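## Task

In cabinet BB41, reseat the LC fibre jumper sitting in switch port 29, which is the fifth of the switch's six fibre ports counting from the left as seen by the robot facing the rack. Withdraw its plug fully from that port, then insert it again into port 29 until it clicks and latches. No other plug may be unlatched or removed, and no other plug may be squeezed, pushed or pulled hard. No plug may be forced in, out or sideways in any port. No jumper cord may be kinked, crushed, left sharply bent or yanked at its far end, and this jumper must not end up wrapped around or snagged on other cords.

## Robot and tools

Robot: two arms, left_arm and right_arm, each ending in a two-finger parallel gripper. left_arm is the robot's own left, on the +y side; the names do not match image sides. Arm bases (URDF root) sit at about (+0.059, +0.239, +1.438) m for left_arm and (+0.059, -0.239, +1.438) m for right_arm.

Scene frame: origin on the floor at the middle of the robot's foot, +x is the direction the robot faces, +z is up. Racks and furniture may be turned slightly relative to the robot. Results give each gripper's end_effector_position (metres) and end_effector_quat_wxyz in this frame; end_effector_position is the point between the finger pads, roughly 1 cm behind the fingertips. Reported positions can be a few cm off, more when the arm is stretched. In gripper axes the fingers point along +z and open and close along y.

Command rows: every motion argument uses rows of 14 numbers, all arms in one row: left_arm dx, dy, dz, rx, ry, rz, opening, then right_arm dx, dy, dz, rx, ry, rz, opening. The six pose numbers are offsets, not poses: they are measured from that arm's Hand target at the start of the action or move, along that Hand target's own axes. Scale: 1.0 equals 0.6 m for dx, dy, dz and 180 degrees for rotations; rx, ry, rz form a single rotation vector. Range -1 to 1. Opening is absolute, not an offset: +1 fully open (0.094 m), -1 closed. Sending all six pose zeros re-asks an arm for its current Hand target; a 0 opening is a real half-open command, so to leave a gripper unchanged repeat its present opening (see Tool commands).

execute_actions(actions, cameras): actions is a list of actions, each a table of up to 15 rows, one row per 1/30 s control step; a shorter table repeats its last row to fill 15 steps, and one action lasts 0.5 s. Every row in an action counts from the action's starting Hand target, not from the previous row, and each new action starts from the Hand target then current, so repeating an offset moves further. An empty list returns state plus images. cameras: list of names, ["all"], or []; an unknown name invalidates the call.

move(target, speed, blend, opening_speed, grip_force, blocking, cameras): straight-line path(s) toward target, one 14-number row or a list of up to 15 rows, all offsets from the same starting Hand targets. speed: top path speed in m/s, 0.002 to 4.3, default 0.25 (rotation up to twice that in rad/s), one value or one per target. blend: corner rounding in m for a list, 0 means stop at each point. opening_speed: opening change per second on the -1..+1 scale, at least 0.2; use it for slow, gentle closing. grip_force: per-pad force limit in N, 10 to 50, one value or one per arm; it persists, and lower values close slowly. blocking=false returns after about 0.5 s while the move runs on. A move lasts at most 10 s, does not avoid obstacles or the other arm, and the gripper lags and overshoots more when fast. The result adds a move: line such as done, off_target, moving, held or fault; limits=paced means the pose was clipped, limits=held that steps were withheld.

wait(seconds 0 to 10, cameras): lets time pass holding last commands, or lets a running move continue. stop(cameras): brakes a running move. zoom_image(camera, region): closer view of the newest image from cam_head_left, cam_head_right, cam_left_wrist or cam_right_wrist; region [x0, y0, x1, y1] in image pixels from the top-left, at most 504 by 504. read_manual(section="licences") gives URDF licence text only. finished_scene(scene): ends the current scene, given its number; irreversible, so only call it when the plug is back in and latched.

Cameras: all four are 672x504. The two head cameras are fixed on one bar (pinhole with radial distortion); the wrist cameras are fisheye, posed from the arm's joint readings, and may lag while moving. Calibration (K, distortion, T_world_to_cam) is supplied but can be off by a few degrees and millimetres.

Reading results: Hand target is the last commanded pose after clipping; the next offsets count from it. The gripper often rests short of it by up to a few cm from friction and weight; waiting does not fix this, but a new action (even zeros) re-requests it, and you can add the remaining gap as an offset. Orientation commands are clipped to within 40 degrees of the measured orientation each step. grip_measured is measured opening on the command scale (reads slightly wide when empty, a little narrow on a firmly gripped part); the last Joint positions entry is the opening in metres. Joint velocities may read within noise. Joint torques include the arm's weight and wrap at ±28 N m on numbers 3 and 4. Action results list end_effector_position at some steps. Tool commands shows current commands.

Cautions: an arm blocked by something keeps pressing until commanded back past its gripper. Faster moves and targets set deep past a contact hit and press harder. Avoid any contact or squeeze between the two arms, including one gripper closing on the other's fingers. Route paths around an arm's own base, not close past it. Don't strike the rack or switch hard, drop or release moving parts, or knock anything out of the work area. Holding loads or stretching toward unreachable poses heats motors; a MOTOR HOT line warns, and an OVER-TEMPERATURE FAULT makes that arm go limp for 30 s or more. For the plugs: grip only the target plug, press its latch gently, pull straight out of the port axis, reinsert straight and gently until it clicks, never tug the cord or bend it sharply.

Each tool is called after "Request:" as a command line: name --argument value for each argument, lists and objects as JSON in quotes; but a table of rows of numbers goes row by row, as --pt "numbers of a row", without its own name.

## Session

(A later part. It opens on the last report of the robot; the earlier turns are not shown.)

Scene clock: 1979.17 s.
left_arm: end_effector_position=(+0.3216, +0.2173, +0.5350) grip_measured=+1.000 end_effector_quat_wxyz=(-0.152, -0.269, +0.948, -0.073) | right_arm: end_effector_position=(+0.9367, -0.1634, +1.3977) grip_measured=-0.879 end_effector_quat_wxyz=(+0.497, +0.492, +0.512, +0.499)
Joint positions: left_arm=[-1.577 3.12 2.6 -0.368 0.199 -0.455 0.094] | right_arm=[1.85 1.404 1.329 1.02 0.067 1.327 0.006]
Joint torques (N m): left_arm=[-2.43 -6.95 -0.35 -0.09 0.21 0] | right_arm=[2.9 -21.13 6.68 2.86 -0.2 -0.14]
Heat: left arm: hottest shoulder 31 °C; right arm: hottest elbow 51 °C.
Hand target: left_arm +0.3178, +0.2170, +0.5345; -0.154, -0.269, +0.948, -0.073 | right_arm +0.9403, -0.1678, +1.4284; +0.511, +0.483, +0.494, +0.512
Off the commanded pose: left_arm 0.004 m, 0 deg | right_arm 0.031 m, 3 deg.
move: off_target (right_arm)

Request:
move --target '[0,0,0,0,0,0,1,0.0,0.001,0.024,-0.001,0.0,0,-1]' --speed 0.02

Scene clock: 1985.40 s.
left_arm: end_effector_position=(+0.3216, +0.2173, +0.5350) grip_measured=+1.000 end_effector_quat_wxyz=(-0.152, -0.269, +0.948, -0.073) | right_arm: end_effector_position=(+0.9367, -0.1634, +1.3977) grip_measured=-0.879 end_effector_quat_wxyz=(+0.497, +0.492, +0.512, +0.499)
Joint positions: left_arm=[-1.577 3.12 2.6 -0.368 0.199 -0.455 0.094] | right_arm=[1.85 1.404 1.329 1.02 0.067 1.327 0.006]
Joint torques (N m): left_arm=[-2.08 -7.24 -0.28 -0.13 0.19 0.02] | right_arm=[2.49 -20.19 10.33 1.77 -0.29 -0.11]
Heat: left arm: hottest shoulder 31 °C; right arm: hottest elbow 50 °C.
Hand target: left_arm +0.3178, +0.2170, +0.5345; -0.154, -0.269, +0.948, -0.073 | right_arm +0.9547, -0.1677, +1.4297; +0.512, +0.482, +0.493, +0.512
Off the commanded pose: left_arm 0.004 m, 0 deg | right_arm 0.037 m, 3 deg.
move: off_target (right_arm)

Not moved yet; keep going.

Request:
move --target '[0,0,0,0,0,0,1,0.0,0.0,0.007,-0.001,0.0,0,-1]' --speed 0.02

Scene clock: 2001.50 s.
left_arm: end_effector_position=(+0.3216, +0.2173, +0.5350) grip_measured=+1.000 end_effector_quat_wxyz=(-0.152, -0.269, +0.948, -0.073) | right_arm: end_effector_position=(+0.9378, -0.1635, +1.3983) grip_measured=-0.879 end_effector_quat_wxyz=(+0.497, +0.492, +0.512, +0.499)
Joint positions: left_arm=[-1.577 3.12 2.6 -0.368 0.199 -0.455 0.094] | right_arm=[1.85 1.404 1.332 1.017 0.067 1.327 0.006]
Joint torques (N m): left_arm=[-2.49 -7.18 -0.35 -0.03 0.19 0.01] | right_arm=[2.73 -19.49 11.23 1.87 -0.34 -0.11]
Heat: left arm: hottest shoulder 31 °C; right arm: hottest elbow 51 °C.
Hand target: left_arm +0.3178, +0.2170, +0.5345; -0.154, -0.269, +0.948, -0.073 | right_arm +0.9588, -0.1676, +1.4298; +0.513, +0.481, +0.492, +0.513
Off the commanded pose: left_arm 0.004 m, 0 deg | right_arm 0.038 m, 4 deg.
move: off_target (right_arm)

Request:
move --pt "0 0 0 0 0 0 1 0.0 0.0 -0.006 0.0 0.0 0 -1" --pt "0 0 0 0 0 0 1 0.0 0.0 -0.006 0.0016 0.0 0 -1" --speed 0.02

Scene clock: 2012.43 s.
left_arm: end_effector_position=(+0.3216, +0.2173, +0.5350) grip_measured=+1.000 end_effector_quat_wxyz=(-0.152, -0.269, +0.948, -0.073) | right_arm: end_effector_position=(+0.9378, -0.1635, +1.3983) grip_measured=-0.879 end_effector_quat_wxyz=(+0.497, +0.492, +0.512, +0.499)
Joint positions: left_arm=[-1.577 3.12 2.6 -0.368 0.199 -0.455 0.094] | right_arm=[1.85 1.404 1.332 1.017 0.067 1.327 0.006]
Joint torques (N m): left_arm=[-2.2 -6.95 -0.42 -0.16 0.19 0] | right_arm=[2.55 -20.37 10.28 1.94 -0.27 -0.13]
Heat: left arm: hottest shoulder 31 °C; right arm: hottest shoulder 51 °C.
Hand target: left_arm +0.3178, +0.2170, +0.5345; -0.154, -0.269, +0.948, -0.073 | right_arm +0.9553, -0.1676, +1.4296; +0.511, +0.483, +0.494, +0.512
Off the commanded pose: left_arm 0.004 m, 0 deg | right_arm 0.036 m, 3 deg.
move: off_target (right_arm)

Request:
move --target '[0,0,0,0,0,0,1,0.0,0.0,0.0,0.002,0.0,0,-1]' --speed 0.02

Scene clock: 2017.00 s.
left_arm: end_effector_position=(+0.3216, +0.2173, +0.5350) grip_measured=+1.000 end_effector_quat_wxyz=(-0.152, -0.269, +0.948, -0.073) | right_arm: end_effector_position=(+0.9378, -0.1633, +1.3974) grip_measured=-0.879 end_effector_quat_wxyz=(+0.496, +0.493, +0.513, +0.498)
Joint positions: left_arm=[-1.577 3.12 2.6 -0.368 0.199 -0.455 0.094] | right_arm=[1.85 1.404 1.332 1.013 0.067 1.327 0.006]
Joint torques (N m): left_arm=[-2.37 -7.3 -0.38 -0.13 0.21 -0.04] | right_arm=[2.49 -20.42 10.18 1.76 -0.19 -0.11]
Heat: left arm: hottest shoulder 31 °C; right arm: hottest shoulder 51 °C.
Hand target: left_arm +0.3178, +0.2170, +0.5345; -0.154, -0.269, +0.948, -0.073 | right_arm +0.9553, -0.1676, +1.4296; +0.510, +0.484, +0.495, +0.510
Off the commanded pose: left_arm 0.004 m, 0 deg | right_arm 0.037 m, 3 deg.
move: off_target (right_arm)

Request:
move --target '[0,0,0,0,0,0,1,0.0,0.0,0.008,-0.0015,0.0,0,-1]' --speed 0.02 --cameras '["cam_right_wrist"]'

Request:
zoom_image --camera "cam_right_wrist" --region '[325, 190, 355, 220]'

Request:
zoom_image --camera "cam_right_wrist" --region '[305, 160, 365, 220]'

Scene clock: 2025.73 s.
left_arm: end_effector_position=(+0.3216, +0.2173, +0.5350) grip_measured=+1.000 end_effector_quat_wxyz=(-0.152, -0.269, +0.948, -0.073) | right_arm: end_effector_position=(+0.9381, -0.1633, +1.3975) grip_measured=-0.879 end_effector_quat_wxyz=(+0.496, +0.493, +0.513, +0.498)
Joint positions: left_arm=[-1.577 3.12 2.6 -0.368 0.199 -0.455 0.094] | right_arm=[1.85 1.404 1.333 1.012 0.067 1.327 0.006]
Joint torques (N m): left_arm=[-2.32 -7.3 -0.34 -0.13 0.19 0] | right_arm=[2.26 -19.84 11.4 1.61 -0.25 -0.09]
Heat: left arm: hottest shoulder 31 °C; right arm: hottest shoulder 51 °C.
Hand target: left_arm +0.3178, +0.2170, +0.5345; -0.154, -0.269, +0.948, -0.073 | right_arm +0.9601, -0.1676, +1.4298; +0.511, +0.483, +0.494, +0.511
Off the commanded pose: left_arm 0.004 m, 0 deg | right_arm 0.039 m, 3 deg.
move: off_target (right_arm)
camera_calibration:
cam_right_wrist: T_world_to_cam=[[-0.00792971, -0.0309449, -0.99949, 1.3993], [-0.600964, 0.799027, -0.0199705, 0.726689], [0.799237, 0.600499, -0.0249328, -0.491393], [0, 0, 0, 1]] pos_world=[0.84055, -0.242262, 1.40084]
Images, in order (width x height): cam_right_wrist 672x504.

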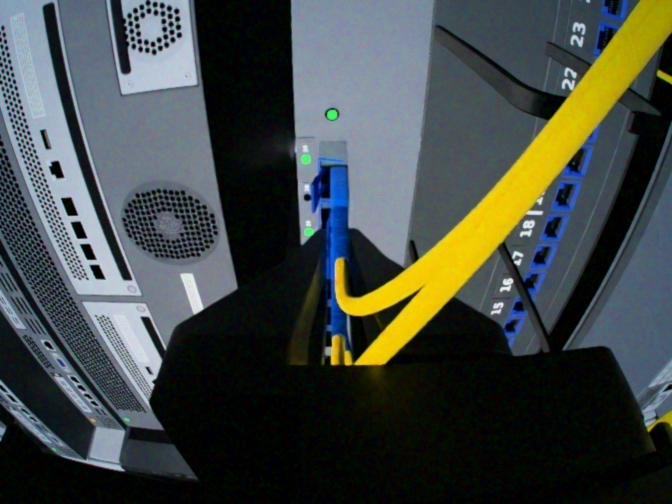

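Scaled by 16.800 from the camera's 672x504 image, which has a finer 960x720 frame.

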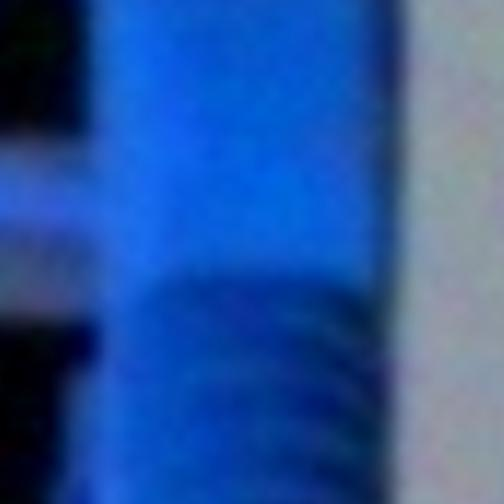

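Scaled by 8.400 from the camera's 672x504 image, which has a finer 960x720 frame.

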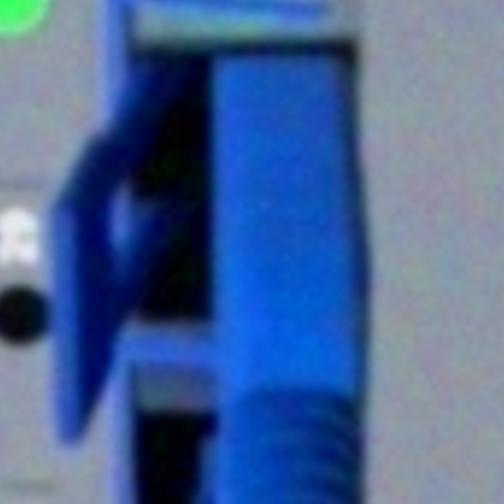

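Request:
move --target '[0,0,0,0,0,0,1,0.0,0.0,-0.026,0.0015,0.0,0,-1]' --speed 0.02

Scene clock: 2037.80 s.
left_arm: end_effector_position=(+0.3216, +0.2173, +0.5350) grip_measured=+1.000 end_effector_quat_wxyz=(-0.152, -0.269, +0.948, -0.073) | right_arm: end_effector_position=(+0.9381, -0.1633, +1.3978) grip_measured=-0.879 end_effector_quat_wxyz=(+0.496, +0.493, +0.513, +0.498)
Joint positions: left_arm=[-1.577 3.12 2.6 -0.368 0.199 -0.455 0.094] | right_arm=[1.85 1.404 1.333 1.012 0.067 1.327 0.006]
Joint torques (N m): left_arm=[-2.14 -6.95 -0.4 -0.02 0.19 0.01] | right_arm=[2.43 -21.13 7.39 2.56 -0.14 -0.14]
Heat: left arm: hottest shoulder 31 °C; right arm: hottest shoulder 51 °C.
Hand target: left_arm +0.3178, +0.2170, +0.5345; -0.154, -0.269, +0.948, -0.073 | right_arm +0.9445, -0.1678, +1.4291; +0.510, +0.484, +0.495, +0.510
Off the commanded pose: left_arm 0.004 m, 0 deg | right_arm 0.032 m, 3 deg.
move: off_target (right_arm)

Request:
move --target '[0,0,0,0,0,0,1,0.0,-0.001,-0.001,0.0075,0.0,0,-1]' --speed 0.02

Scene clock: 2044.63 s.
left_arm: end_effector_position=(+0.3216, +0.2173, +0.5350) grip_measured=+1.000 end_effector_quat_wxyz=(-0.152, -0.269, +0.948, -0.073) | right_arm: end_effector_position=(+0.9379, -0.1635, +1.3979) grip_measured=-0.879 end_effector_quat_wxyz=(+0.493, +0.495, +0.516, +0.496)
Joint positions: left_arm=[-1.577 3.12 2.6 -0.368 0.199 -0.455 0.094] | right_arm=[1.85 1.398 1.33 0.999 0.069 1.327 0.006]
Joint torques (N m): left_arm=[-1.85 -7.41 -0.35 -0.09 0.19 0] | right_arm=[2.84 -21.6 7.15 1.95 0.01 -0.13]
Heat: left arm: hottest shoulder 31 °C; right arm: hottest shoulder 52 °C.
Hand target: left_arm +0.3178, +0.2170, +0.5345; -0.154, -0.269, +0.948, -0.073 | right_arm +0.9438, -0.1678, +1.4284; +0.504, +0.490, +0.501, +0.504
Off the commanded pose: left_arm 0.004 m, 0 deg | right_arm 0.031 m, 2 deg.
move: off_target (right_arm)

Request:
move --target '[0,0,0,0,0,0,1,0.0,0.0,0.022,0.0,0.0,0,-1]' --speed 0.02 --cameras '["cam_right_wrist"]'

Request:
zoom_image --camera "cam_right_wrist" --region '[325, 190, 355, 220]'

Scene clock: 2052.67 s.
left_arm: end_effector_position=(+0.3216, +0.2173, +0.5350) grip_measured=+1.000 end_effector_quat_wxyz=(-0.152, -0.269, +0.948, -0.073) | right_arm: end_effector_position=(+0.9382, -0.1634, +1.3972) grip_measured=-0.879 end_effector_quat_wxyz=(+0.490, +0.496, +0.519, +0.494)
Joint positions: left_arm=[-1.577 3.12 2.6 -0.368 0.199 -0.455 0.094] | right_arm=[1.85 1.395 1.33 0.986 0.069 1.327 0.006]
Joint torques (N m): left_arm=[-2.49 -6.83 -0.36 -0.02 0.19 -0.02] | right_arm=[2.49 -20.25 10.56 1.48 -0.03 -0.11]
Heat: left arm: hottest shoulder 31 °C; right arm: hottest shoulder 53 °C.
Hand target: left_arm +0.3178, +0.2170, +0.5345; -0.154, -0.269, +0.948, -0.073 | right_arm +0.9571, -0.1677, +1.4287; +0.504, +0.490, +0.501, +0.504
Off the commanded pose: left_arm 0.004 m, 0 deg | right_arm 0.037 m, 3 deg.
move: off_target (right_arm)
camera_calibration:
cam_right_wrist: T_world_to_cam=[[-0.0268813, -0.0323846, -0.999114, 1.41595], [-0.603058, 0.797639, -0.00962874, 0.714073], [0.797244, 0.602265, -0.0409714, -0.466833], [0, 0, 0, 1]] pos_world=[0.84087, -0.24256, 1.40244]
Images, in order (width x height): cam_right_wrist 672x504.

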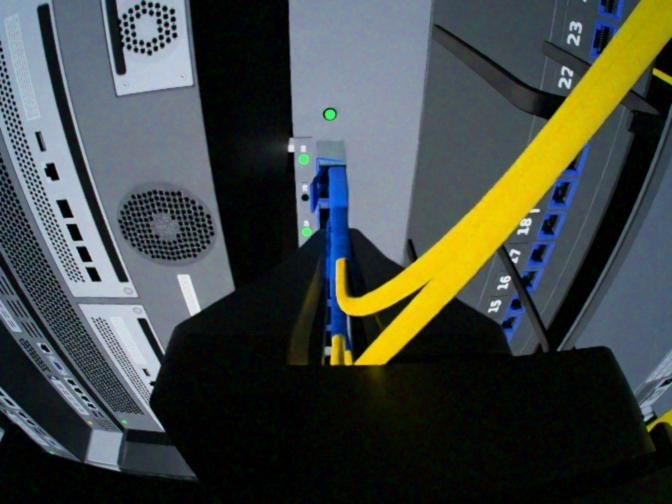

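Scaled by 16.800 from the camera's 672x504 image, which has a finer 960x720 frame.

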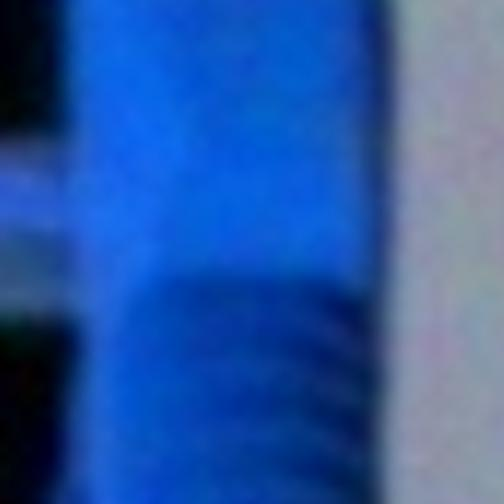

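Request:
move --pt "0 0 0 0 0 0 1 0.0 0.0 -0.035 0.0 0.0 0 -1" --pt "0 0 0 0 0 0 1 0.0 -0.03 -0.03 -0.006 0.0 0 -1" --speed 0.03

Scene clock: 2088.90 s.
left_arm: end_effector_position=(+0.3216, +0.2173, +0.5350) grip_measured=+1.000 end_effector_quat_wxyz=(-0.152, -0.269, +0.948, -0.073) | right_arm: end_effector_position=(+0.9311, -0.1640, +1.3979) grip_measured=-0.879 end_effector_quat_wxyz=(+0.498, +0.492, +0.511, +0.499)
Joint positions: left_arm=[-1.577 3.12 2.6 -0.368 0.199 -0.455 0.094] | right_arm=[1.85 1.398 1.309 1.035 0.069 1.327 0.006]
Joint torques (N m): left_arm=[-2.08 -6.95 -0.25 -0.03 0.23 0.02] | right_arm=[1.96 -18.26 8.43 2.78 -0.41 -0.03]
Heat: left arm: hottest shoulder 31 °C; right arm: hottest shoulder 53 °C.
Hand target: left_arm +0.3178, +0.2170, +0.5345; -0.154, -0.269, +0.948, -0.073 | right_arm +0.9394, -0.1680, +1.4104; +0.509, +0.485, +0.496, +0.509
Off the commanded pose: left_arm 0.004 m, 0 deg | right_arm 0.016 m, 2 deg.
move: off_target (right_arm)

Request:
move --target '[0,0,0,0,0,0,1,0.001,0.0,0.012,0.0,0.0,0,-1]' --speed 0.02

Scene clock: 2099.63 s.
left_arm: end_effector_position=(+0.3216, +0.2173, +0.5350) grip_measured=+1.000 end_effector_quat_wxyz=(-0.152, -0.269, +0.948, -0.073) | right_arm: end_effector_position=(+0.9327, -0.1633, +1.3960) grip_measured=-0.879 end_effector_quat_wxyz=(+0.498, +0.492, +0.510, +0.500)
Joint positions: left_arm=[-1.577 3.12 2.6 -0.368 0.199 -0.455 0.094] | right_arm=[1.85 1.404 1.316 1.035 0.069 1.327 0.006]
Joint torques (N m): left_arm=[-2.37 -6.95 -0.35 -0.12 0.21 -0.01] | right_arm=[2.32 -18.37 9.95 2.33 -0.38 -0.06]
Heat: left arm: hottest shoulder 31 °C; right arm: hottest shoulder 52 °C.
Hand target: left_arm +0.3178, +0.2170, +0.5345; -0.154, -0.269, +0.948, -0.073 | right_arm +0.9466, -0.1673, +1.4107; +0.509, +0.485, +0.496, +0.509
Off the commanded pose: left_arm 0.004 m, 0 deg | right_arm 0.021 m, 2 deg.
move: off_target (right_arm)

Request:
move --target '[0,0,0,0,0,0,1,0.0,-0.001,0.006,0.0,0.0,0,-1]' --speed 0.02

Scene clock: 2106.43 s.
left_arm: end_effector_position=(+0.3216, +0.2173, +0.5350) grip_measured=+1.000 end_effector_quat_wxyz=(-0.152, -0.269, +0.948, -0.073) | right_arm: end_effector_position=(+0.9363, -0.1633, +1.3974) grip_measured=-0.879 end_effector_quat_wxyz=(+0.500, +0.491, +0.508, +0.501)
Joint positions: left_arm=[-1.577 3.12 2.6 -0.368 0.199 -0.455 0.094] | right_arm=[1.85 1.41 1.329 1.035 0.069 1.327 0.006]
Joint torques (N m): left_arm=[-2.32 -7.18 -0.4 -0.18 0.21 -0.01] | right_arm=[1.9 -18.08 9.94 1.98 -0.42 -0.04]
Heat: left arm: hottest shoulder 31 °C; right arm: hottest shoulder 52 °C.
Hand target: left_arm +0.3178, +0.2170, +0.5345; -0.154, -0.269, +0.948, -0.073 | right_arm +0.9502, -0.1673, +1.4103; +0.509, +0.485, +0.496, +0.509
Off the commanded pose: left_arm 0.004 m, 0 deg | right_arm 0.019 m, 2 deg.
move: off_target (right_arm)

Request:
move --target '[0,0,0,0,0,0,1,0.0,-0.0025,0.004,0.0,0.0,0,-1]' --speed 0.02

Scene clock: 2117.20 s.
left_arm: end_effector_position=(+0.3216, +0.2173, +0.5350) grip_measured=+1.000 end_effector_quat_wxyz=(-0.152, -0.269, +0.948, -0.073) | right_arm: end_effector_position=(+0.9376, -0.1628, +1.3963) grip_measured=-0.879 end_effector_quat_wxyz=(+0.500, +0.491, +0.508, +0.501)
Joint positions: left_arm=[-1.577 3.12 2.6 -0.368 0.199 -0.455 0.094] | right_arm=[1.85 1.415 1.335 1.035 0.068 1.327 0.006]
Joint torques (N m): left_arm=[-2.26 -7.12 -0.35 -0.06 0.23 -0.02] | right_arm=[1.9 -18.02 10.37 1.94 -0.39 -0.06]
Heat: left arm: hottest shoulder 31 °C; right arm: hottest shoulder 50 °C.
Hand target: left_arm +0.3178, +0.2170, +0.5345; -0.154, -0.269, +0.948, -0.073 | right_arm +0.9527, -0.1673, +1.4089; +0.509, +0.485, +0.496, +0.509
Off the commanded pose: left_arm 0.004 m, 0 deg | right_arm 0.020 m, 2 deg.
move: off_target (right_arm)

Request:
move --target '[0,0,0,0,0,0,1,-0.0005,0.002,0.005,0.0,0.0,0,-1]' --speed 0.02 --cameras '["cam_right_wrist"]'

Request:
zoom_image --camera "cam_right_wrist" --region '[325, 190, 355, 220]'

Request:
zoom_image --camera "cam_right_wrist" --region '[305, 160, 365, 220]'

Scene clock: 2128.97 s.
left_arm: end_effector_position=(+0.3216, +0.2173, +0.5350) grip_measured=+1.000 end_effector_quat_wxyz=(-0.152, -0.269, +0.948, -0.073) | right_arm: end_effector_position=(+0.9376, -0.1627, +1.3961) grip_measured=-0.879 end_effector_quat_wxyz=(+0.500, +0.491, +0.508, +0.501)
Joint positions: left_arm=[-1.577 3.12 2.6 -0.368 0.199 -0.455 0.094] | right_arm=[1.85 1.415 1.335 1.034 0.068 1.327 0.006]
Joint torques (N m): left_arm=[-2.14 -6.95 -0.42 -0.05 0.21 0] | right_arm=[1.9 -18.32 10.97 1.73 -0.4 -0.02]
Heat: left arm: hottest shoulder 31 °C; right arm: hottest elbow 51 °C.
Hand target: left_arm +0.3178, +0.2170, +0.5345; -0.154, -0.269, +0.948, -0.073 | right_arm +0.9556, -0.1675, +1.4100; +0.509, +0.485, +0.497, +0.509
Off the commanded pose: left_arm 0.004 m, 0 deg | right_arm 0.023 m, 2 deg.
move: off_target (right_arm)
camera_calibration:
cam_right_wrist: T_world_to_cam=[[0.00542189, -0.0290386, -0.999564, 1.38567], [-0.59752, 0.801415, -0.0265232, 0.732267], [0.801836, 0.597403, -0.0130059, -0.510957], [0, 0, 0, 1]] pos_world=[0.839735, -0.241365, 1.39784]
Images, in order (width x height): cam_right_wrist 672x504.

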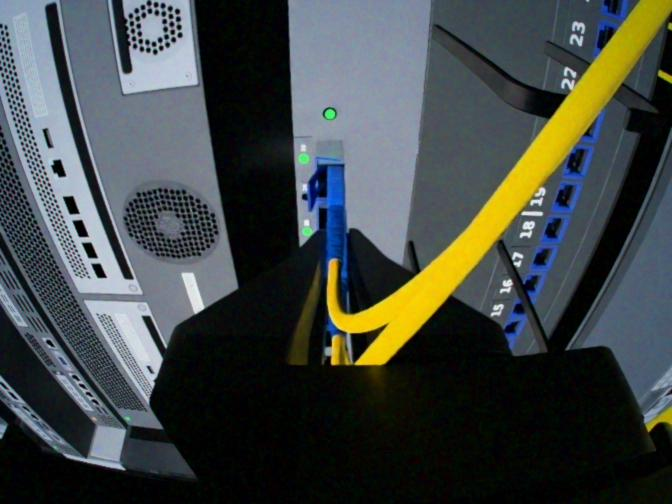

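Scaled by 16.800 from the camera's 672x504 image, which has a finer 960x720 frame.

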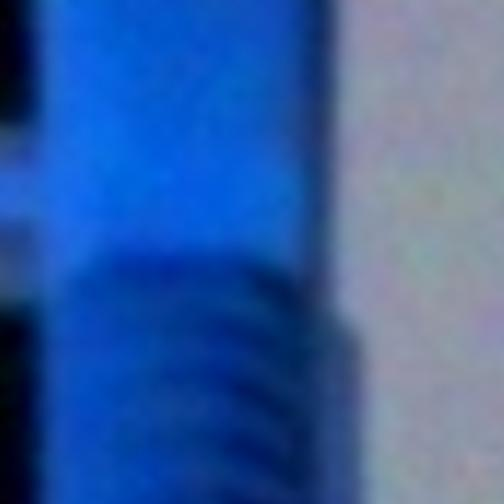

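Scaled by 8.400 from the camera's 672x504 image, which has a finer 960x720 frame.

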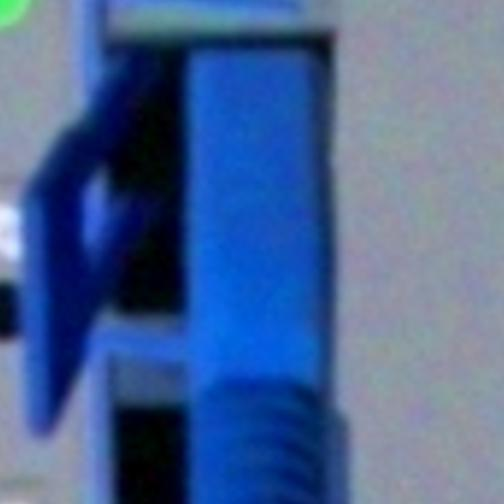

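Request:
move --target '[0,0,0,0,0,0,1,0.0,0.0265,-0.018,-0.003,0.0,0,-1]' --speed 0.02

Scene clock: 2138.37 s.
left_arm: end_effector_position=(+0.3216, +0.2173, +0.5350) grip_measured=+1.000 end_effector_quat_wxyz=(-0.152, -0.269, +0.948, -0.073) | right_arm: end_effector_position=(+0.9377, -0.1628, +1.3964) grip_measured=-0.879 end_effector_quat_wxyz=(+0.500, +0.491, +0.508, +0.501)
Joint positions: left_arm=[-1.577 3.12 2.6 -0.368 0.199 -0.455 0.094] | right_arm=[1.85 1.415 1.335 1.034 0.068 1.327 0.006]
Joint torques (N m): left_arm=[-2.2 -6.83 -0.32 -0.08 0.21 -0.02] | right_arm=[2.84 -20.95 7.24 2.09 -0.29 -0.12]
Heat: left arm: hottest shoulder 31 °C; right arm: hottest elbow 51 °C.
Hand target: left_arm +0.3178, +0.2170, +0.5345; -0.154, -0.269, +0.948, -0.073 | right_arm +0.9442, -0.1675, +1.4255; +0.511, +0.483, +0.494, +0.511
Off the commanded pose: left_arm 0.004 m, 0 deg | right_arm 0.030 m, 3 deg.
move: off_target (right_arm)

Request:
move --target '[0,0,0,0,0,0,1,0.0,0.005,0.0,-0.001,0.0,0,-1]' --speed 0.02

Scene clock: 2142.43 s.
left_arm: end_effector_position=(+0.3216, +0.2173, +0.5350) grip_measured=+1.000 end_effector_quat_wxyz=(-0.152, -0.269, +0.948, -0.073) | right_arm: end_effector_position=(+0.9377, -0.1629, +1.3966) grip_measured=-0.879 end_effector_quat_wxyz=(+0.500, +0.491, +0.508, +0.501)
Joint positions: left_arm=[-1.577 3.12 2.6 -0.368 0.199 -0.455 0.094] | right_arm=[1.85 1.414 1.335 1.034 0.068 1.327 0.006]
Joint torques (N m): left_arm=[-2.32 -7.24 -0.27 -0.09 0.21 -0.01] | right_arm=[2.84 -21.54 7.16 2.22 -0.29 -0.12]
Heat: left arm: hottest shoulder 31 °C; right arm: hottest elbow 51 °C.
Hand target: left_arm +0.3178, +0.2170, +0.5345; -0.154, -0.269, +0.948, -0.073 | right_arm +0.9441, -0.1674, +1.4285; +0.512, +0.482, +0.493, +0.512
Off the commanded pose: left_arm 0.004 m, 0 deg | right_arm 0.033 m, 3 deg.
move: off_target (right_arm)

Request:
move --target '[0,0,0,0,0,0,1,0.0,0.003,0.0,-0.0005,0.0,0,-1]' --speed 0.02

Scene clock: 2146.67 s.
left_arm: end_effector_position=(+0.3216, +0.2173, +0.5350) grip_measured=+1.000 end_effector_quat_wxyz=(-0.152, -0.269, +0.948, -0.073) | right_arm: end_effector_position=(+0.9378, -0.1629, +1.3969) grip_measured=-0.879 end_effector_quat_wxyz=(+0.500, +0.491, +0.508, +0.501)
Joint positions: left_arm=[-1.577 3.12 2.6 -0.368 0.199 -0.455 0.094] | right_arm=[1.85 1.414 1.335 1.034 0.068 1.327 0.006]
Joint torques (N m): left_arm=[-2.43 -7 -0.34 0.03 0.2 0.01] | right_arm=[2.9 -21.77 7.01 2.13 -0.3 -0.15]
Heat: left arm: hottest shoulder 31 °C; right arm: hottest elbow 50 °C.
Hand target: left_arm +0.3178, +0.2170, +0.5345; -0.154, -0.269, +0.948, -0.073 | right_arm +0.9440, -0.1674, +1.4303; +0.512, +0.482, +0.493, +0.513
Off the commanded pose: left_arm 0.004 m, 0 deg | right_arm 0.034 m, 3 deg.
move: off_target (right_arm)

Request:
move --target '[0,0,0,0,0,0,1,0.0,0.004,0.0,-0.0005,0.0,0,-1]' --speed 0.02

Scene clock: 2155.37 s.
left_arm: end_effector_position=(+0.3216, +0.2173, +0.5350) grip_measured=+1.000 end_effector_quat_wxyz=(-0.152, -0.269, +0.948, -0.073) | right_arm: end_effector_position=(+0.9379, -0.1632, +1.3985) grip_measured=-0.879 end_effector_quat_wxyz=(+0.500, +0.490, +0.507, +0.502)
Joint positions: left_arm=[-1.577 3.12 2.6 -0.368 0.199 -0.455 0.094] | right_arm=[1.85 1.412 1.335 1.034 0.068 1.327 0.006]
Joint torques (N m): left_arm=[-2.37 -7.18 -0.42 -0.16 0.19 0.01] | right_arm=[2.9 -21.89 6.94 2.09 -0.26 -0.15]
Heat: left arm: hottest shoulder 31 °C; right arm: hottest shoulder 50 °C.
Hand target: left_arm +0.3178, +0.2170, +0.5345; -0.154, -0.269, +0.948, -0.073 | right_arm +0.9439, -0.1674, +1.4327; +0.512, +0.481, +0.493, +0.513
Off the commanded pose: left_arm 0.004 m, 0 deg | right_arm 0.035 m, 3 deg.
move: off_target (right_arm)

Request:
move --target '[0,0,0,0,0,0,1,0.0,0.0,0.0,0.004,0.0,0,-1]' --speed 0.02

Scene clock: 2161.33 s.
left_arm: end_effector_position=(+0.3216, +0.2173, +0.5350) grip_measured=+1.000 end_effector_quat_wxyz=(-0.152, -0.269, +0.948, -0.073) | right_arm: end_effector_position=(+0.9378, -0.1633, +1.3987) grip_measured=-0.879 end_effector_quat_wxyz=(+0.497, +0.492, +0.511, +0.500)
Joint positions: left_arm=[-1.577 3.12 2.6 -0.368 0.199 -0.455 0.094] | right_arm=[1.85 1.405 1.332 1.02 0.068 1.327 0.006]
Joint torques (N m): left_arm=[-2.43 -7 -0.34 -0.1 0.18 0] | right_arm=[3.02 -22.12 6.89 1.95 -0.12 -0.15]
Heat: left arm: hottest shoulder 31 °C; right arm: hottest shoulder 51 °C.
Hand target: left_arm +0.3178, +0.2170, +0.5345; -0.154, -0.269, +0.948, -0.073 | right_arm +0.9439, -0.1675, +1.4330; +0.510, +0.485, +0.496, +0.510
Off the commanded pose: left_arm 0.004 m, 0 deg | right_arm 0.035 m, 3 deg.
move: off_target (right_arm)

Request:
move --target '[0,0,0,0,0,0,1,0.0,-0.006,0.002,0.0015,0.0,0,-1]' --speed 0.02

Scene clock: 2166.80 s.
left_arm: end_effector_position=(+0.3216, +0.2173, +0.5350) grip_measured=+1.000 end_effector_quat_wxyz=(-0.152, -0.269, +0.948, -0.073) | right_arm: end_effector_position=(+0.9378, -0.1632, +1.3983) grip_measured=-0.879 end_effector_quat_wxyz=(+0.497, +0.492, +0.511, +0.499)
Joint positions: left_arm=[-1.577 3.12 2.6 -0.368 0.199 -0.455 0.094] | right_arm=[1.85 1.405 1.332 1.018 0.068 1.327 0.006]
Joint torques (N m): left_arm=[-2.43 -7.18 -0.21 -0.1 0.21 -0.01] | right_arm=[2.61 -21.6 7.43 1.88 -0.09 -0.13]
Heat: left arm: hottest shoulder 31 °C; right arm: hottest shoulder 50 °C.
Hand target: left_arm +0.3178, +0.2170, +0.5345; -0.154, -0.269, +0.948, -0.073 | right_arm +0.9452, -0.1675, +1.4294; +0.508, +0.486, +0.497, +0.509
Off the commanded pose: left_arm 0.004 m, 0 deg | right_arm 0.032 m, 2 deg.
move: off_target (right_arm)

Request:
move --target '[0,0,0,0,0,0,1,0.0,-0.004,0.002,0.0025,0.0,0,-1]' --speed 0.02

Scene clock: 2171.67 s.
left_arm: end_effector_position=(+0.3216, +0.2173, +0.5350) grip_measured=+1.000 end_effector_quat_wxyz=(-0.152, -0.269, +0.948, -0.073) | right_arm: end_effector_position=(+0.9379, -0.1631, +1.3979) grip_measured=-0.879 end_effector_quat_wxyz=(+0.496, +0.493, +0.513, +0.499)
Joint positions: left_arm=[-1.577 3.12 2.6 -0.368 0.199 -0.455 0.094] | right_arm=[1.85 1.404 1.332 1.013 0.068 1.327 0.006]
Joint torques (N m): left_arm=[-2.02 -7.06 -0.43 -0.08 0.22 0] | right_arm=[2.67 -21.3 7.76 1.76 -0.04 -0.13]
Heat: left arm: hottest shoulder 31 °C; right arm: hottest shoulder 50 °C.
Hand target: left_arm +0.3178, +0.2170, +0.5345; -0.154, -0.269, +0.948, -0.073 | right_arm +0.9465, -0.1674, +1.4269; +0.506, +0.488, +0.499, +0.507
Off the commanded pose: left_arm 0.004 m, 0 deg | right_arm 0.031 m, 2 deg.
move: off_target (right_arm)

Request:
move --target '[0,0,0,0,0,0,1,0.0,-0.002,0.013,0.001,0.0,0,-1]' --speed 0.02

Scene clock: 2177.13 s.
left_arm: end_effector_position=(+0.3216, +0.2173, +0.5350) grip_measured=+1.000 end_effector_quat_wxyz=(-0.152, -0.269, +0.948, -0.073) | right_arm: end_effector_position=(+0.9382, -0.1630, +1.3976) grip_measured=-0.879 end_effector_quat_wxyz=(+0.494, +0.494, +0.515, +0.497)
Joint positions: left_arm=[-1.577 3.12 2.6 -0.368 0.199 -0.455 0.094] | right_arm=[1.85 1.402 1.332 1.004 0.068 1.327 0.006]
Joint torques (N m): left_arm=[-2.26 -6.95 -0.36 -0.05 0.21 0] | right_arm=[2.49 -20.31 9.91 1.44 -0.07 -0.1]
Heat: left arm: hottest shoulder 31 °C; right arm: hottest shoulder 51 °C.
Hand target: left_arm +0.3178, +0.2170, +0.5345; -0.154, -0.269, +0.948, -0.073 | right_arm +0.9543, -0.1674, +1.4259; +0.506, +0.489, +0.500, +0.506
Off the commanded pose: left_arm 0.004 m, 0 deg | right_arm 0.033 m, 2 deg.
move: off_target (right_arm)

Request:
move --target '[0,0,0,0,0,0,1,0.0,0.0,0.009,0.0,0.0,0,-1]' --speed 0.02 --cameras '["cam_right_wrist"]'

Request:
zoom_image --camera "cam_right_wrist" --region '[325, 190, 355, 220]'

Request:
zoom_image --camera "cam_right_wrist" --region '[305, 160, 365, 220]'

Request:
zoom_image --camera "cam_right_wrist" --region '[305, 210, 365, 270]'

Scene clock: 2184.63 s.
left_arm: end_effector_position=(+0.3216, +0.2173, +0.5350) grip_measured=+1.000 end_effector_quat_wxyz=(-0.152, -0.269, +0.948, -0.073) | right_arm: end_effector_position=(+0.9383, -0.1630, +1.3973) grip_measured=-0.879 end_effector_quat_wxyz=(+0.493, +0.494, +0.516, +0.497)
Joint positions: left_arm=[-1.577 3.12 2.6 -0.368 0.199 -0.455 0.094] | right_arm=[1.85 1.401 1.332 1 0.068 1.327 0.006]
Joint torques (N m): left_arm=[-2.32 -7.06 -0.32 -0.09 0.19 -0.01] | right_arm=[2.37 -20.13 11.34 1.21 -0.09 -0.08]
Heat: left arm: hottest shoulder 31 °C; right arm: hottest shoulder 51 °C.
Hand target: left_arm +0.3178, +0.2170, +0.5345; -0.154, -0.269, +0.948, -0.073 | right_arm +0.9597, -0.1673, +1.4259; +0.506, +0.489, +0.500, +0.506
Off the commanded pose: left_arm 0.004 m, 0 deg | right_arm 0.036 m, 3 deg.
move: off_target (right_arm)
camera_calibration:
cam_right_wrist: T_world_to_cam=[[-0.0166859, -0.0311121, -0.999377, 1.40707], [-0.602106, 0.798279, -0.0147987, 0.720258], [0.798242, 0.601483, -0.0320528, -0.480693], [0, 0, 0, 1]] pos_world=[0.840859, -0.242062, 1.40144]
Images, in order (width x height): cam_right_wrist 672x504.

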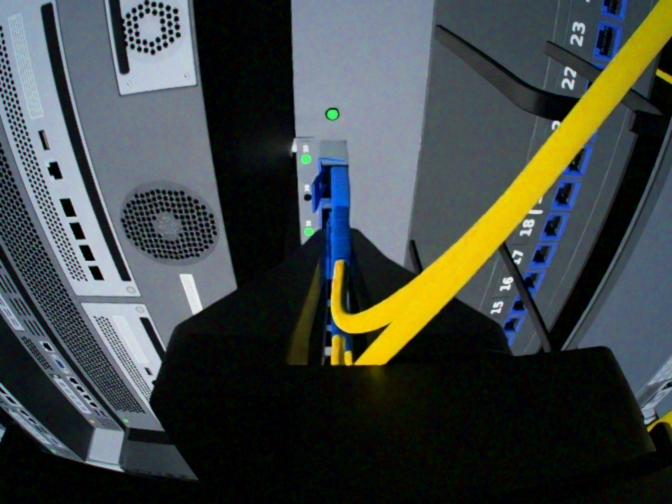

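Scaled by 16.800 from the camera's 672x504 image, which has a finer 960x720 frame.

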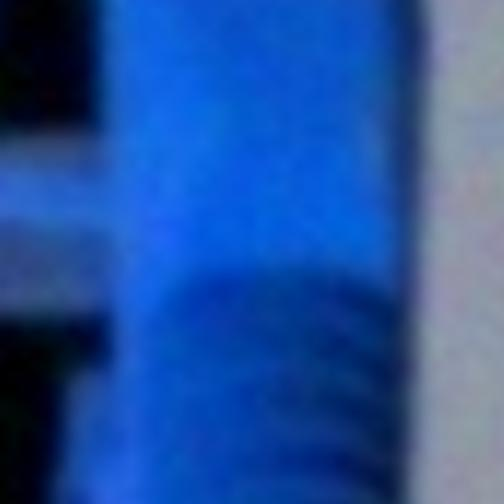

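Scaled by 8.400 from the camera's 672x504 image, which has a finer 960x720 frame.

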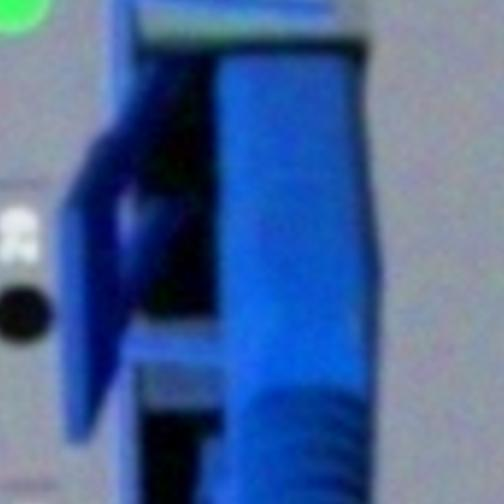

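Scaled by 8.400 from the camera's 672x504 image, which has a finer 960x720 frame.

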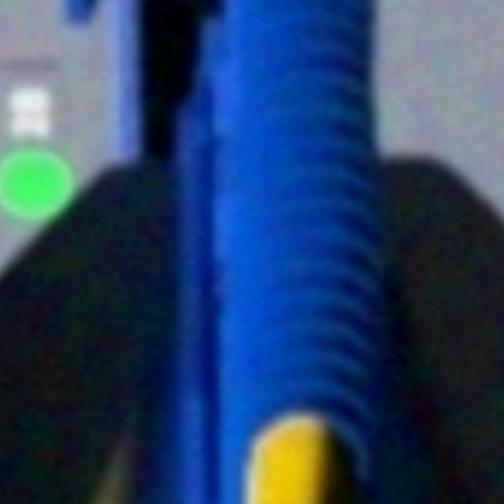

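Request:
move --target '[0,0,0,0,0,0,1,0.0,-0.004,-0.024,0.001,0.0,0,-1]' --speed 0.02

Scene clock: 2221.77 s.
left_arm: end_effector_position=(+0.3216, +0.2173, +0.5350) grip_measured=+1.000 end_effector_quat_wxyz=(-0.152, -0.269, +0.948, -0.073) | right_arm: end_effector_position=(+0.9383, -0.1632, +1.3979) grip_measured=-0.879 end_effector_quat_wxyz=(+0.493, +0.495, +0.515, +0.496)
Joint positions: left_arm=[-1.577 3.12 2.6 -0.368 0.199 -0.455 0.094] | right_arm=[1.85 1.399 1.332 0.999 0.068 1.327 0.006]
Joint torques (N m): left_arm=[-2.02 -7.24 -0.32 -0.06 0.21 0.01] | right_arm=[2.49 -20.66 7.68 2.19 -0.01 -0.1]
Heat: left arm: hottest shoulder 31 °C; right arm: hottest shoulder 50 °C.
Hand target: left_arm +0.3178, +0.2170, +0.5345; -0.154, -0.269, +0.948, -0.073 | right_arm +0.9454, -0.1675, +1.4233; +0.505, +0.489, +0.500, +0.505
Off the commanded pose: left_arm 0.004 m, 0 deg | right_arm 0.027 m, 2 deg.
move: off_target (right_arm)

Request:
move --target '[0,0,0,0,0,0,1,0.0,-0.004,-0.009,0.002,0.0,0,-1]' --speed 0.02

Scene clock: 2229.10 s.
left_arm: end_effector_position=(+0.3216, +0.2173, +0.5350) grip_measured=+1.000 end_effector_quat_wxyz=(-0.152, -0.269, +0.948, -0.073) | right_arm: end_effector_position=(+0.9373, -0.1635, +1.3967) grip_measured=-0.879 end_effector_quat_wxyz=(+0.493, +0.496, +0.516, +0.495)
Joint positions: left_arm=[-1.577 3.12 2.6 -0.368 0.199 -0.455 0.094] | right_arm=[1.85 1.399 1.329 0.999 0.071 1.327 0.006]
Joint torques (N m): left_arm=[-2.14 -7.12 -0.4 -0.03 0.2 -0.01] | right_arm=[2.55 -20.95 6.48 2.45 -0.07 -0.1]
Heat: left arm: hottest shoulder 31 °C; right arm: hottest shoulder 51 °C.
Hand target: left_arm +0.3178, +0.2170, +0.5345; -0.154, -0.269, +0.948, -0.073 | right_arm +0.9401, -0.1676, +1.4210; +0.503, +0.491, +0.502, +0.504
Off the commanded pose: left_arm 0.004 m, 0 deg | right_arm 0.025 m, 2 deg.
move: off_target (right_arm)

Request:
move --target '[0,0,0,0,0,0,1,0.0,0.0,0.026,-0.002,0.0,0,-1]' --speed 0.02

Scene clock: 2235.93 s.
left_arm: end_effector_position=(+0.3216, +0.2173, +0.5350) grip_measured=+1.000 end_effector_quat_wxyz=(-0.152, -0.269, +0.948, -0.073) | right_arm: end_effector_position=(+0.9377, -0.1635, +1.3969) grip_measured=-0.879 end_effector_quat_wxyz=(+0.493, +0.496, +0.516, +0.495)
Joint positions: left_arm=[-1.577 3.12 2.6 -0.368 0.199 -0.455 0.094] | right_arm=[1.85 1.399 1.33 0.998 0.071 1.327 0.006]
Joint torques (N m): left_arm=[-2.26 -7 -0.32 -0.02 0.2 0.02] | right_arm=[2.08 -19.6 10.65 1.74 -0.2 -0.09]
Heat: left arm: hottest shoulder 31 °C; right arm: hottest shoulder 52 °C.
Hand target: left_arm +0.3178, +0.2170, +0.5345; -0.154, -0.269, +0.948, -0.073 | right_arm +0.9557, -0.1675, +1.4212; +0.505, +0.489, +0.500, +0.505
Off the commanded pose: left_arm 0.004 m, 0 deg | right_arm 0.031 m, 3 deg.
move: off_target (right_arm)

Request:
move --target '[0,0,0,0,0,0,1,0.0,0.0,0.002,-0.011,0.0,0,-1]' --speed 0.02

Scene clock: 2241.97 s.
left_arm: end_effector_position=(+0.3216, +0.2173, +0.5350) grip_measured=+1.000 end_effector_quat_wxyz=(-0.152, -0.269, +0.948, -0.073) | right_arm: end_effector_position=(+0.9379, -0.1629, +1.3973) grip_measured=-0.879 end_effector_quat_wxyz=(+0.496, +0.493, +0.513, +0.499)
Joint positions: left_arm=[-1.577 3.12 2.6 -0.368 0.199 -0.455 0.094] | right_arm=[1.85 1.405 1.333 1.013 0.068 1.327 0.006]
Joint torques (N m): left_arm=[-2.49 -6.77 -0.31 -0.03 0.19 0] | right_arm=[2.02 -18.49 11.19 2.81 -0.5 -0.1]
Heat: left arm: hottest shoulder 31 °C; right arm: hottest shoulder 53 °C.
Hand target: left_arm +0.3178, +0.2170, +0.5345; -0.154, -0.269, +0.948, -0.073 | right_arm +0.9568, -0.1674, +1.4212; +0.513, +0.481, +0.492, +0.514
Off the commanded pose: left_arm 0.004 m, 0 deg | right_arm 0.031 m, 4 deg.
move: off_target (right_arm)

Request:
move --target '[0,0,0,0,0,0,1,0.0,0.0,0.0015,-0.002,-0.001,0,-1]' --speed 0.02

Scene clock: 2247.03 s.
left_arm: end_effector_position=(+0.3216, +0.2173, +0.5350) grip_measured=+1.000 end_effector_quat_wxyz=(-0.152, -0.269, +0.948, -0.073) | right_arm: end_effector_position=(+0.9380, -0.1629, +1.3973) grip_measured=-0.879 end_effector_quat_wxyz=(+0.497, +0.492, +0.511, +0.500)
Joint positions: left_arm=[-1.577 3.12 2.6 -0.368 0.199 -0.455 0.094] | right_arm=[1.85 1.409 1.334 1.022 0.068 1.327 0.006]
Joint torques (N m): left_arm=[-2.49 -7.18 -0.35 -0.08 0.22 0.04] | right_arm=[2.14 -18.67 11.43 2.81 -0.42 -0.08]
Heat: left arm: hottest shoulder 31 °C; right arm: hottest shoulder 52 °C.
Hand target: left_arm +0.3178, +0.2170, +0.5345; -0.154, -0.269, +0.948, -0.073 | right_arm +0.9578, -0.1674, +1.4213; +0.516, +0.480, +0.489, +0.515
Off the commanded pose: left_arm 0.004 m, 0 deg | right_arm 0.031 m, 4 deg.
move: off_target (right_arm)

Request:
move --target '[0,0,0,0,0,0,1,0.0,0.0,0.002,-0.002,-0.001,0,-1]' --speed 0.02 --cameras '["cam_right_wrist"]'

Request:
zoom_image --camera "cam_right_wrist" --region '[325, 190, 355, 220]'

Request:
zoom_image --camera "cam_right_wrist" --region '[305, 160, 365, 220]'

Scene clock: 2255.37 s.
left_arm: end_effector_position=(+0.3216, +0.2173, +0.5350) grip_measured=+1.000 end_effector_quat_wxyz=(-0.152, -0.269, +0.948, -0.073) | right_arm: end_effector_position=(+0.9380, -0.1629, +1.3970) grip_measured=-0.879 end_effector_quat_wxyz=(+0.499, +0.491, +0.509, +0.501)
Joint positions: left_arm=[-1.577 3.12 2.6 -0.368 0.199 -0.455 0.094] | right_arm=[1.85 1.413 1.335 1.031 0.068 1.327 0.006]
Joint torques (N m): left_arm=[-2.26 -7.18 -0.27 -0.1 0.2 0] | right_arm=[2.37 -18.2 11.75 2.63 -0.34 -0.09]
Heat: left arm: hottest shoulder 31 °C; right arm: hottest shoulder 52 °C.
Hand target: left_arm +0.3178, +0.2170, +0.5345; -0.154, -0.269, +0.948, -0.073 | right_arm +0.9590, -0.1674, +1.4212; +0.518, +0.479, +0.487, +0.515
Off the commanded pose: left_arm 0.004 m, 0 deg | right_arm 0.032 m, 4 deg.
move: off_target (right_arm)
camera_calibration:
cam_right_wrist: T_world_to_cam=[[0.00442054, -0.0291763, -0.999565, 1.38758], [-0.598058, 0.80103, -0.0260261, 0.732279], [0.801441, 0.597912, -0.0139081, -0.509488], [0, 0, 0, 1]] pos_world=[0.840136, -0.241464, 1.39894]
Images, in order (width x height): cam_right_wrist 672x504.

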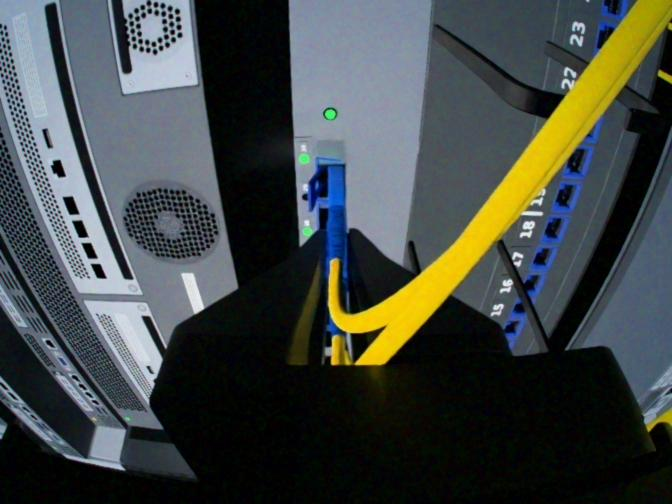

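Scaled by 16.800 from the camera's 672x504 image, which has a finer 960x720 frame.

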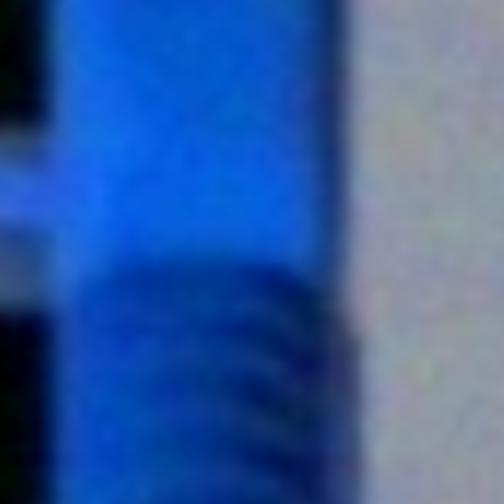

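Scaled by 8.400 from the camera's 672x504 image, which has a finer 960x720 frame.

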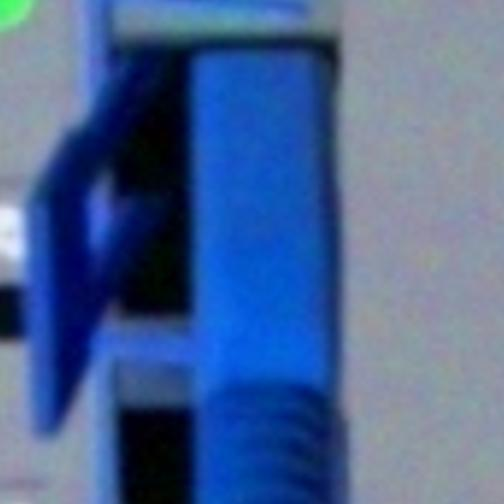

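Request:
execute_actions --actions '[]' --cameras '["cam_right_wrist"]'

Scene clock: 2292.13 s.
left_arm: end_effector_position=(+0.3216, +0.2173, +0.5350) grip_measured=+1.000 end_effector_quat_wxyz=(-0.152, -0.269, +0.948, -0.073) | right_arm: end_effector_position=(+0.9380, -0.1628, +1.3968) grip_measured=-0.879 end_effector_quat_wxyz=(+0.499, +0.491, +0.509, +0.501)
Joint positions: left_arm=[-1.577 3.12 2.6 -0.368 0.199 -0.455 0.094] | right_arm=[1.85 1.413 1.335 1.031 0.068 1.327 0.006]
Joint velocities: within noise
Joint torques (N m): left_arm=[-2.37 -7.41 -0.39 -0.1 0.2 0.01] | right_arm=[2.08 -18.32 11.69 2.69 -0.33 -0.09]
Heat: left arm: hottest shoulder 31 °C; right arm: hottest shoulder 53 °C.
Hand target: left_arm +0.3178, +0.2170, +0.5345; -0.154, -0.269, +0.948, -0.073 | right_arm +0.9589, -0.1673, +1.4210; +0.518, +0.479, +0.487, +0.515
Tool commands: left_gripper/opening=+1.0 right_gripper/opening=-1.0
Off the commanded pose: left_arm 0.004 m, 0 deg | right_arm 0.033 m, 4 deg.
camera_calibration:
cam_right_wrist: T_world_to_cam=[[0.00442054, -0.0291763, -0.999565, 1.38738], [-0.598058, 0.80103, -0.0260261, 0.732274], [0.801441, 0.597912, -0.0139081, -0.509491], [0, 0, 0, 1]] pos_world=[0.840136, -0.241464, 1.39874]
Images, in order (width x height): cam_right_wrist 672x504.

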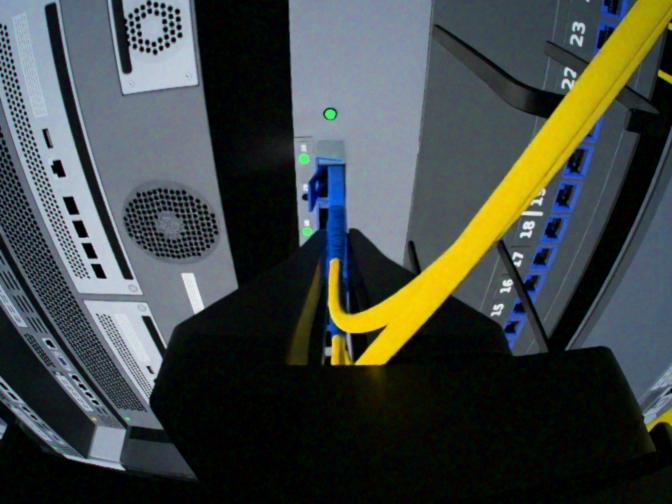

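Request:
move --target '[0,0,0,0,0,0,1, 0,0,-0.04,0,0,0,-1]' --speed 0.02

Request:
wait --seconds 0.1 --cameras '["cam_right_wrist"]'

Request:
zoom_image --camera "cam_right_wrist" --region '[305, 160, 365, 220]'

Scene clock: 2303.07 s.
left_arm: end_effector_position=(+0.3216, +0.2173, +0.5350) grip_measured=+1.000 end_effector_quat_wxyz=(-0.152, -0.269, +0.948, -0.073) | right_arm: end_effector_position=(+0.9323, -0.1636, +1.3988) grip_measured=-0.879 end_effector_quat_wxyz=(+0.506, +0.487, +0.501, +0.506)
Joint positions: left_arm=[-1.577 3.12 2.6 -0.368 0.199 -0.455 0.094] | right_arm=[1.85 1.414 1.319 1.073 0.067 1.327 0.006]
Joint torques (N m): left_arm=[-2.26 -7.12 -0.31 -0.08 0.2 0] | right_arm=[2.73 -20.31 6.57 2.95 -0.24 -0.12]
Heat: left arm: hottest shoulder 31 °C; right arm: hottest shoulder 53 °C.
Hand target: left_arm +0.3178, +0.2170, +0.5345; -0.154, -0.269, +0.948, -0.073 | right_arm +0.9350, -0.1675, +1.4195; +0.518, +0.479, +0.487, +0.515
Off the commanded pose: left_arm 0.004 m, 0 deg | right_arm 0.021 m, 3 deg.
move: off_target (right_arm)

Scene clock: 2303.17 s.
left_arm: end_effector_position=(+0.3216, +0.2173, +0.5350) grip_measured=+1.000 end_effector_quat_wxyz=(-0.152, -0.269, +0.948, -0.073) | right_arm: end_effector_position=(+0.9323, -0.1636, +1.3988) grip_measured=-0.879 end_effector_quat_wxyz=(+0.506, +0.487, +0.501, +0.506)
Joint positions: left_arm=[-1.577 3.12 2.6 -0.368 0.199 -0.455 0.094] | right_arm=[1.85 1.414 1.319 1.073 0.067 1.327 0.006]
Joint torques (N m): left_arm=[-2.26 -6.71 -0.35 -0.08 0.23 0] | right_arm=[2.73 -20.31 6.5 2.99 -0.26 -0.12]
Heat: left arm: hottest shoulder 31 °C; right arm: hottest shoulder 53 °C.
Hand target: left_arm +0.3178, +0.2170, +0.5345; -0.154, -0.269, +0.948, -0.073 | right_arm +0.9350, -0.1675, +1.4195; +0.518, +0.479, +0.487, +0.515
Tool commands: left_gripper/opening=+1.0 right_gripper/opening=-1.0
Off the commanded pose: left_arm 0.004 m, 0 deg | right_arm 0.021 m, 3 deg.
wait: 0.10 s; no rest
camera_calibration:
cam_right_wrist: T_world_to_cam=[[0.0273611, -0.027206, -0.999255, 1.3678], [-0.593597, 0.803858, -0.0381396, 0.742881], [0.804297, 0.594199, 0.00584506, -0.535329], [0, 0, 0, 1]] pos_world=[0.834111, -0.241867, 1.39825]
Images, in order (width x height): cam_right_wrist 672x504.

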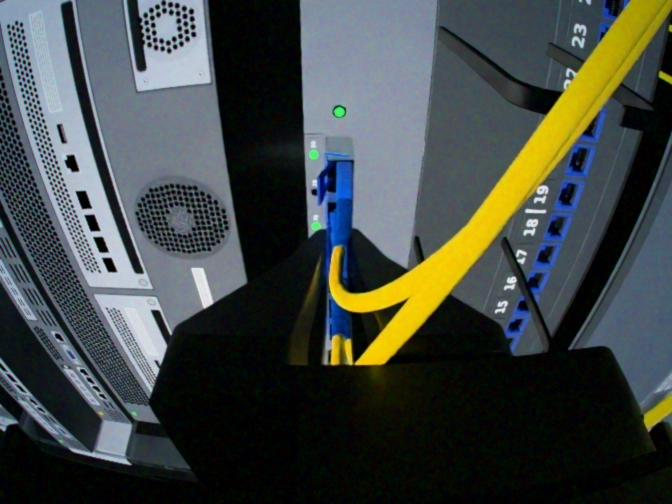

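Scaled by 8.400 from the camera's 672x504 image, which has a finer 960x720 frame.

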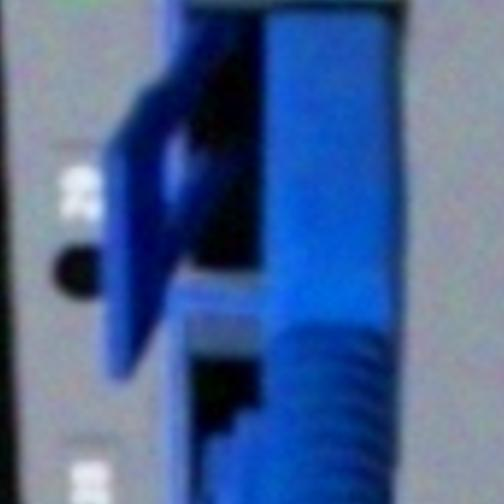

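Request:
move --target '[0,0,0,0,0,0,1, 0,-0.0100,0,0,0,0,-1]' --speed 0.03

Request:
move --target '[0,0,0,0,0,0,1, 0,-0.0025,0,0,0,0,-1]' --speed 0.03

Request:
move --target '[0,0,0,0,0,0,1, 0,-0.0020,0,0,0,0,-1]' --speed 0.03

Scene clock: 2326.73 s.
left_arm: end_effector_position=(+0.3216, +0.2173, +0.5350) grip_measured=+1.000 end_effector_quat_wxyz=(-0.152, -0.269, +0.948, -0.073) | right_arm: end_effector_position=(+0.9322, -0.1639, +1.3999) grip_measured=-0.879 end_effector_quat_wxyz=(+0.507, +0.486, +0.500, +0.507)
Joint positions: left_arm=[-1.577 3.12 2.6 -0.368 0.199 -0.455 0.094] | right_arm=[1.85 1.414 1.319 1.077 0.067 1.327 0.006]
Joint torques (N m): left_arm=[-2.37 -7.12 -0.31 -0.13 0.19 -0.01] | right_arm=[2.26 -19.14 6.98 3.06 -0.32 -0.11]
Heat: left arm: hottest shoulder 31 °C; right arm: hottest shoulder 51 °C.
Hand target: left_arm +0.3178, +0.2170, +0.5345; -0.154, -0.269, +0.948, -0.073 | right_arm +0.9354, -0.1676, +1.4136; +0.518, +0.479, +0.487, +0.515
Off the commanded pose: left_arm 0.004 m, 0 deg | right_arm 0.015 m, 2 deg.
move: off_target (right_arm)

Scene clock: 2327.43 s.
left_arm: end_effector_position=(+0.3216, +0.2173, +0.5350) grip_measured=+1.000 end_effector_quat_wxyz=(-0.152, -0.269, +0.948, -0.073) | right_arm: end_effector_position=(+0.9322, -0.1639, +1.4000) grip_measured=-0.879 end_effector_quat_wxyz=(+0.507, +0.486, +0.499, +0.507)
Joint positions: left_arm=[-1.577 3.12 2.6 -0.368 0.199 -0.455 0.094] | right_arm=[1.85 1.415 1.319 1.079 0.067 1.327 0.006]
Joint torques (N m): left_arm=[-2.08 -7.12 -0.29 -0.09 0.2 0] | right_arm=[2.32 -18.84 7.12 2.95 -0.33 -0.08]
Heat: left arm: hottest shoulder 31 °C; right arm: hottest shoulder 51 °C.
Hand target: left_arm +0.3178, +0.2170, +0.5345; -0.154, -0.269, +0.948, -0.073 | right_arm +0.9355, -0.1676, +1.4122; +0.518, +0.479, +0.487, +0.515
Off the commanded pose: left_arm 0.004 m, 0 deg | right_arm 0.013 m, 2 deg.
move: off_target (right_arm)

Scene clock: 2328.13 s.
left_arm: end_effector_position=(+0.3216, +0.2173, +0.5350) grip_measured=+1.000 end_effector_quat_wxyz=(-0.152, -0.269, +0.948, -0.073) | right_arm: end_effector_position=(+0.9320, -0.1639, +1.3998) grip_measured=-0.879 end_effector_quat_wxyz=(+0.508, +0.485, +0.499, +0.508)
Joint positions: left_arm=[-1.577 3.12 2.6 -0.368 0.199 -0.455 0.094] | right_arm=[1.85 1.416 1.319 1.082 0.067 1.327 0.006]
Joint torques (N m): left_arm=[-2.32 -7.71 -0.28 -0.1 0.21 -0.03] | right_arm=[2.14 -18.9 7.19 2.97 -0.35 -0.09]
Heat: left arm: hottest shoulder 31 °C; right arm: hottest shoulder 51 °C.
Hand target: left_arm +0.3178, +0.2170, +0.5345; -0.154, -0.269, +0.948, -0.073 | right_arm +0.9356, -0.1676, +1.4110; +0.518, +0.479, +0.487, +0.515
Off the commanded pose: left_arm 0.004 m, 0 deg | right_arm 0.012 m, 2 deg.
move: off_target (right_arm)


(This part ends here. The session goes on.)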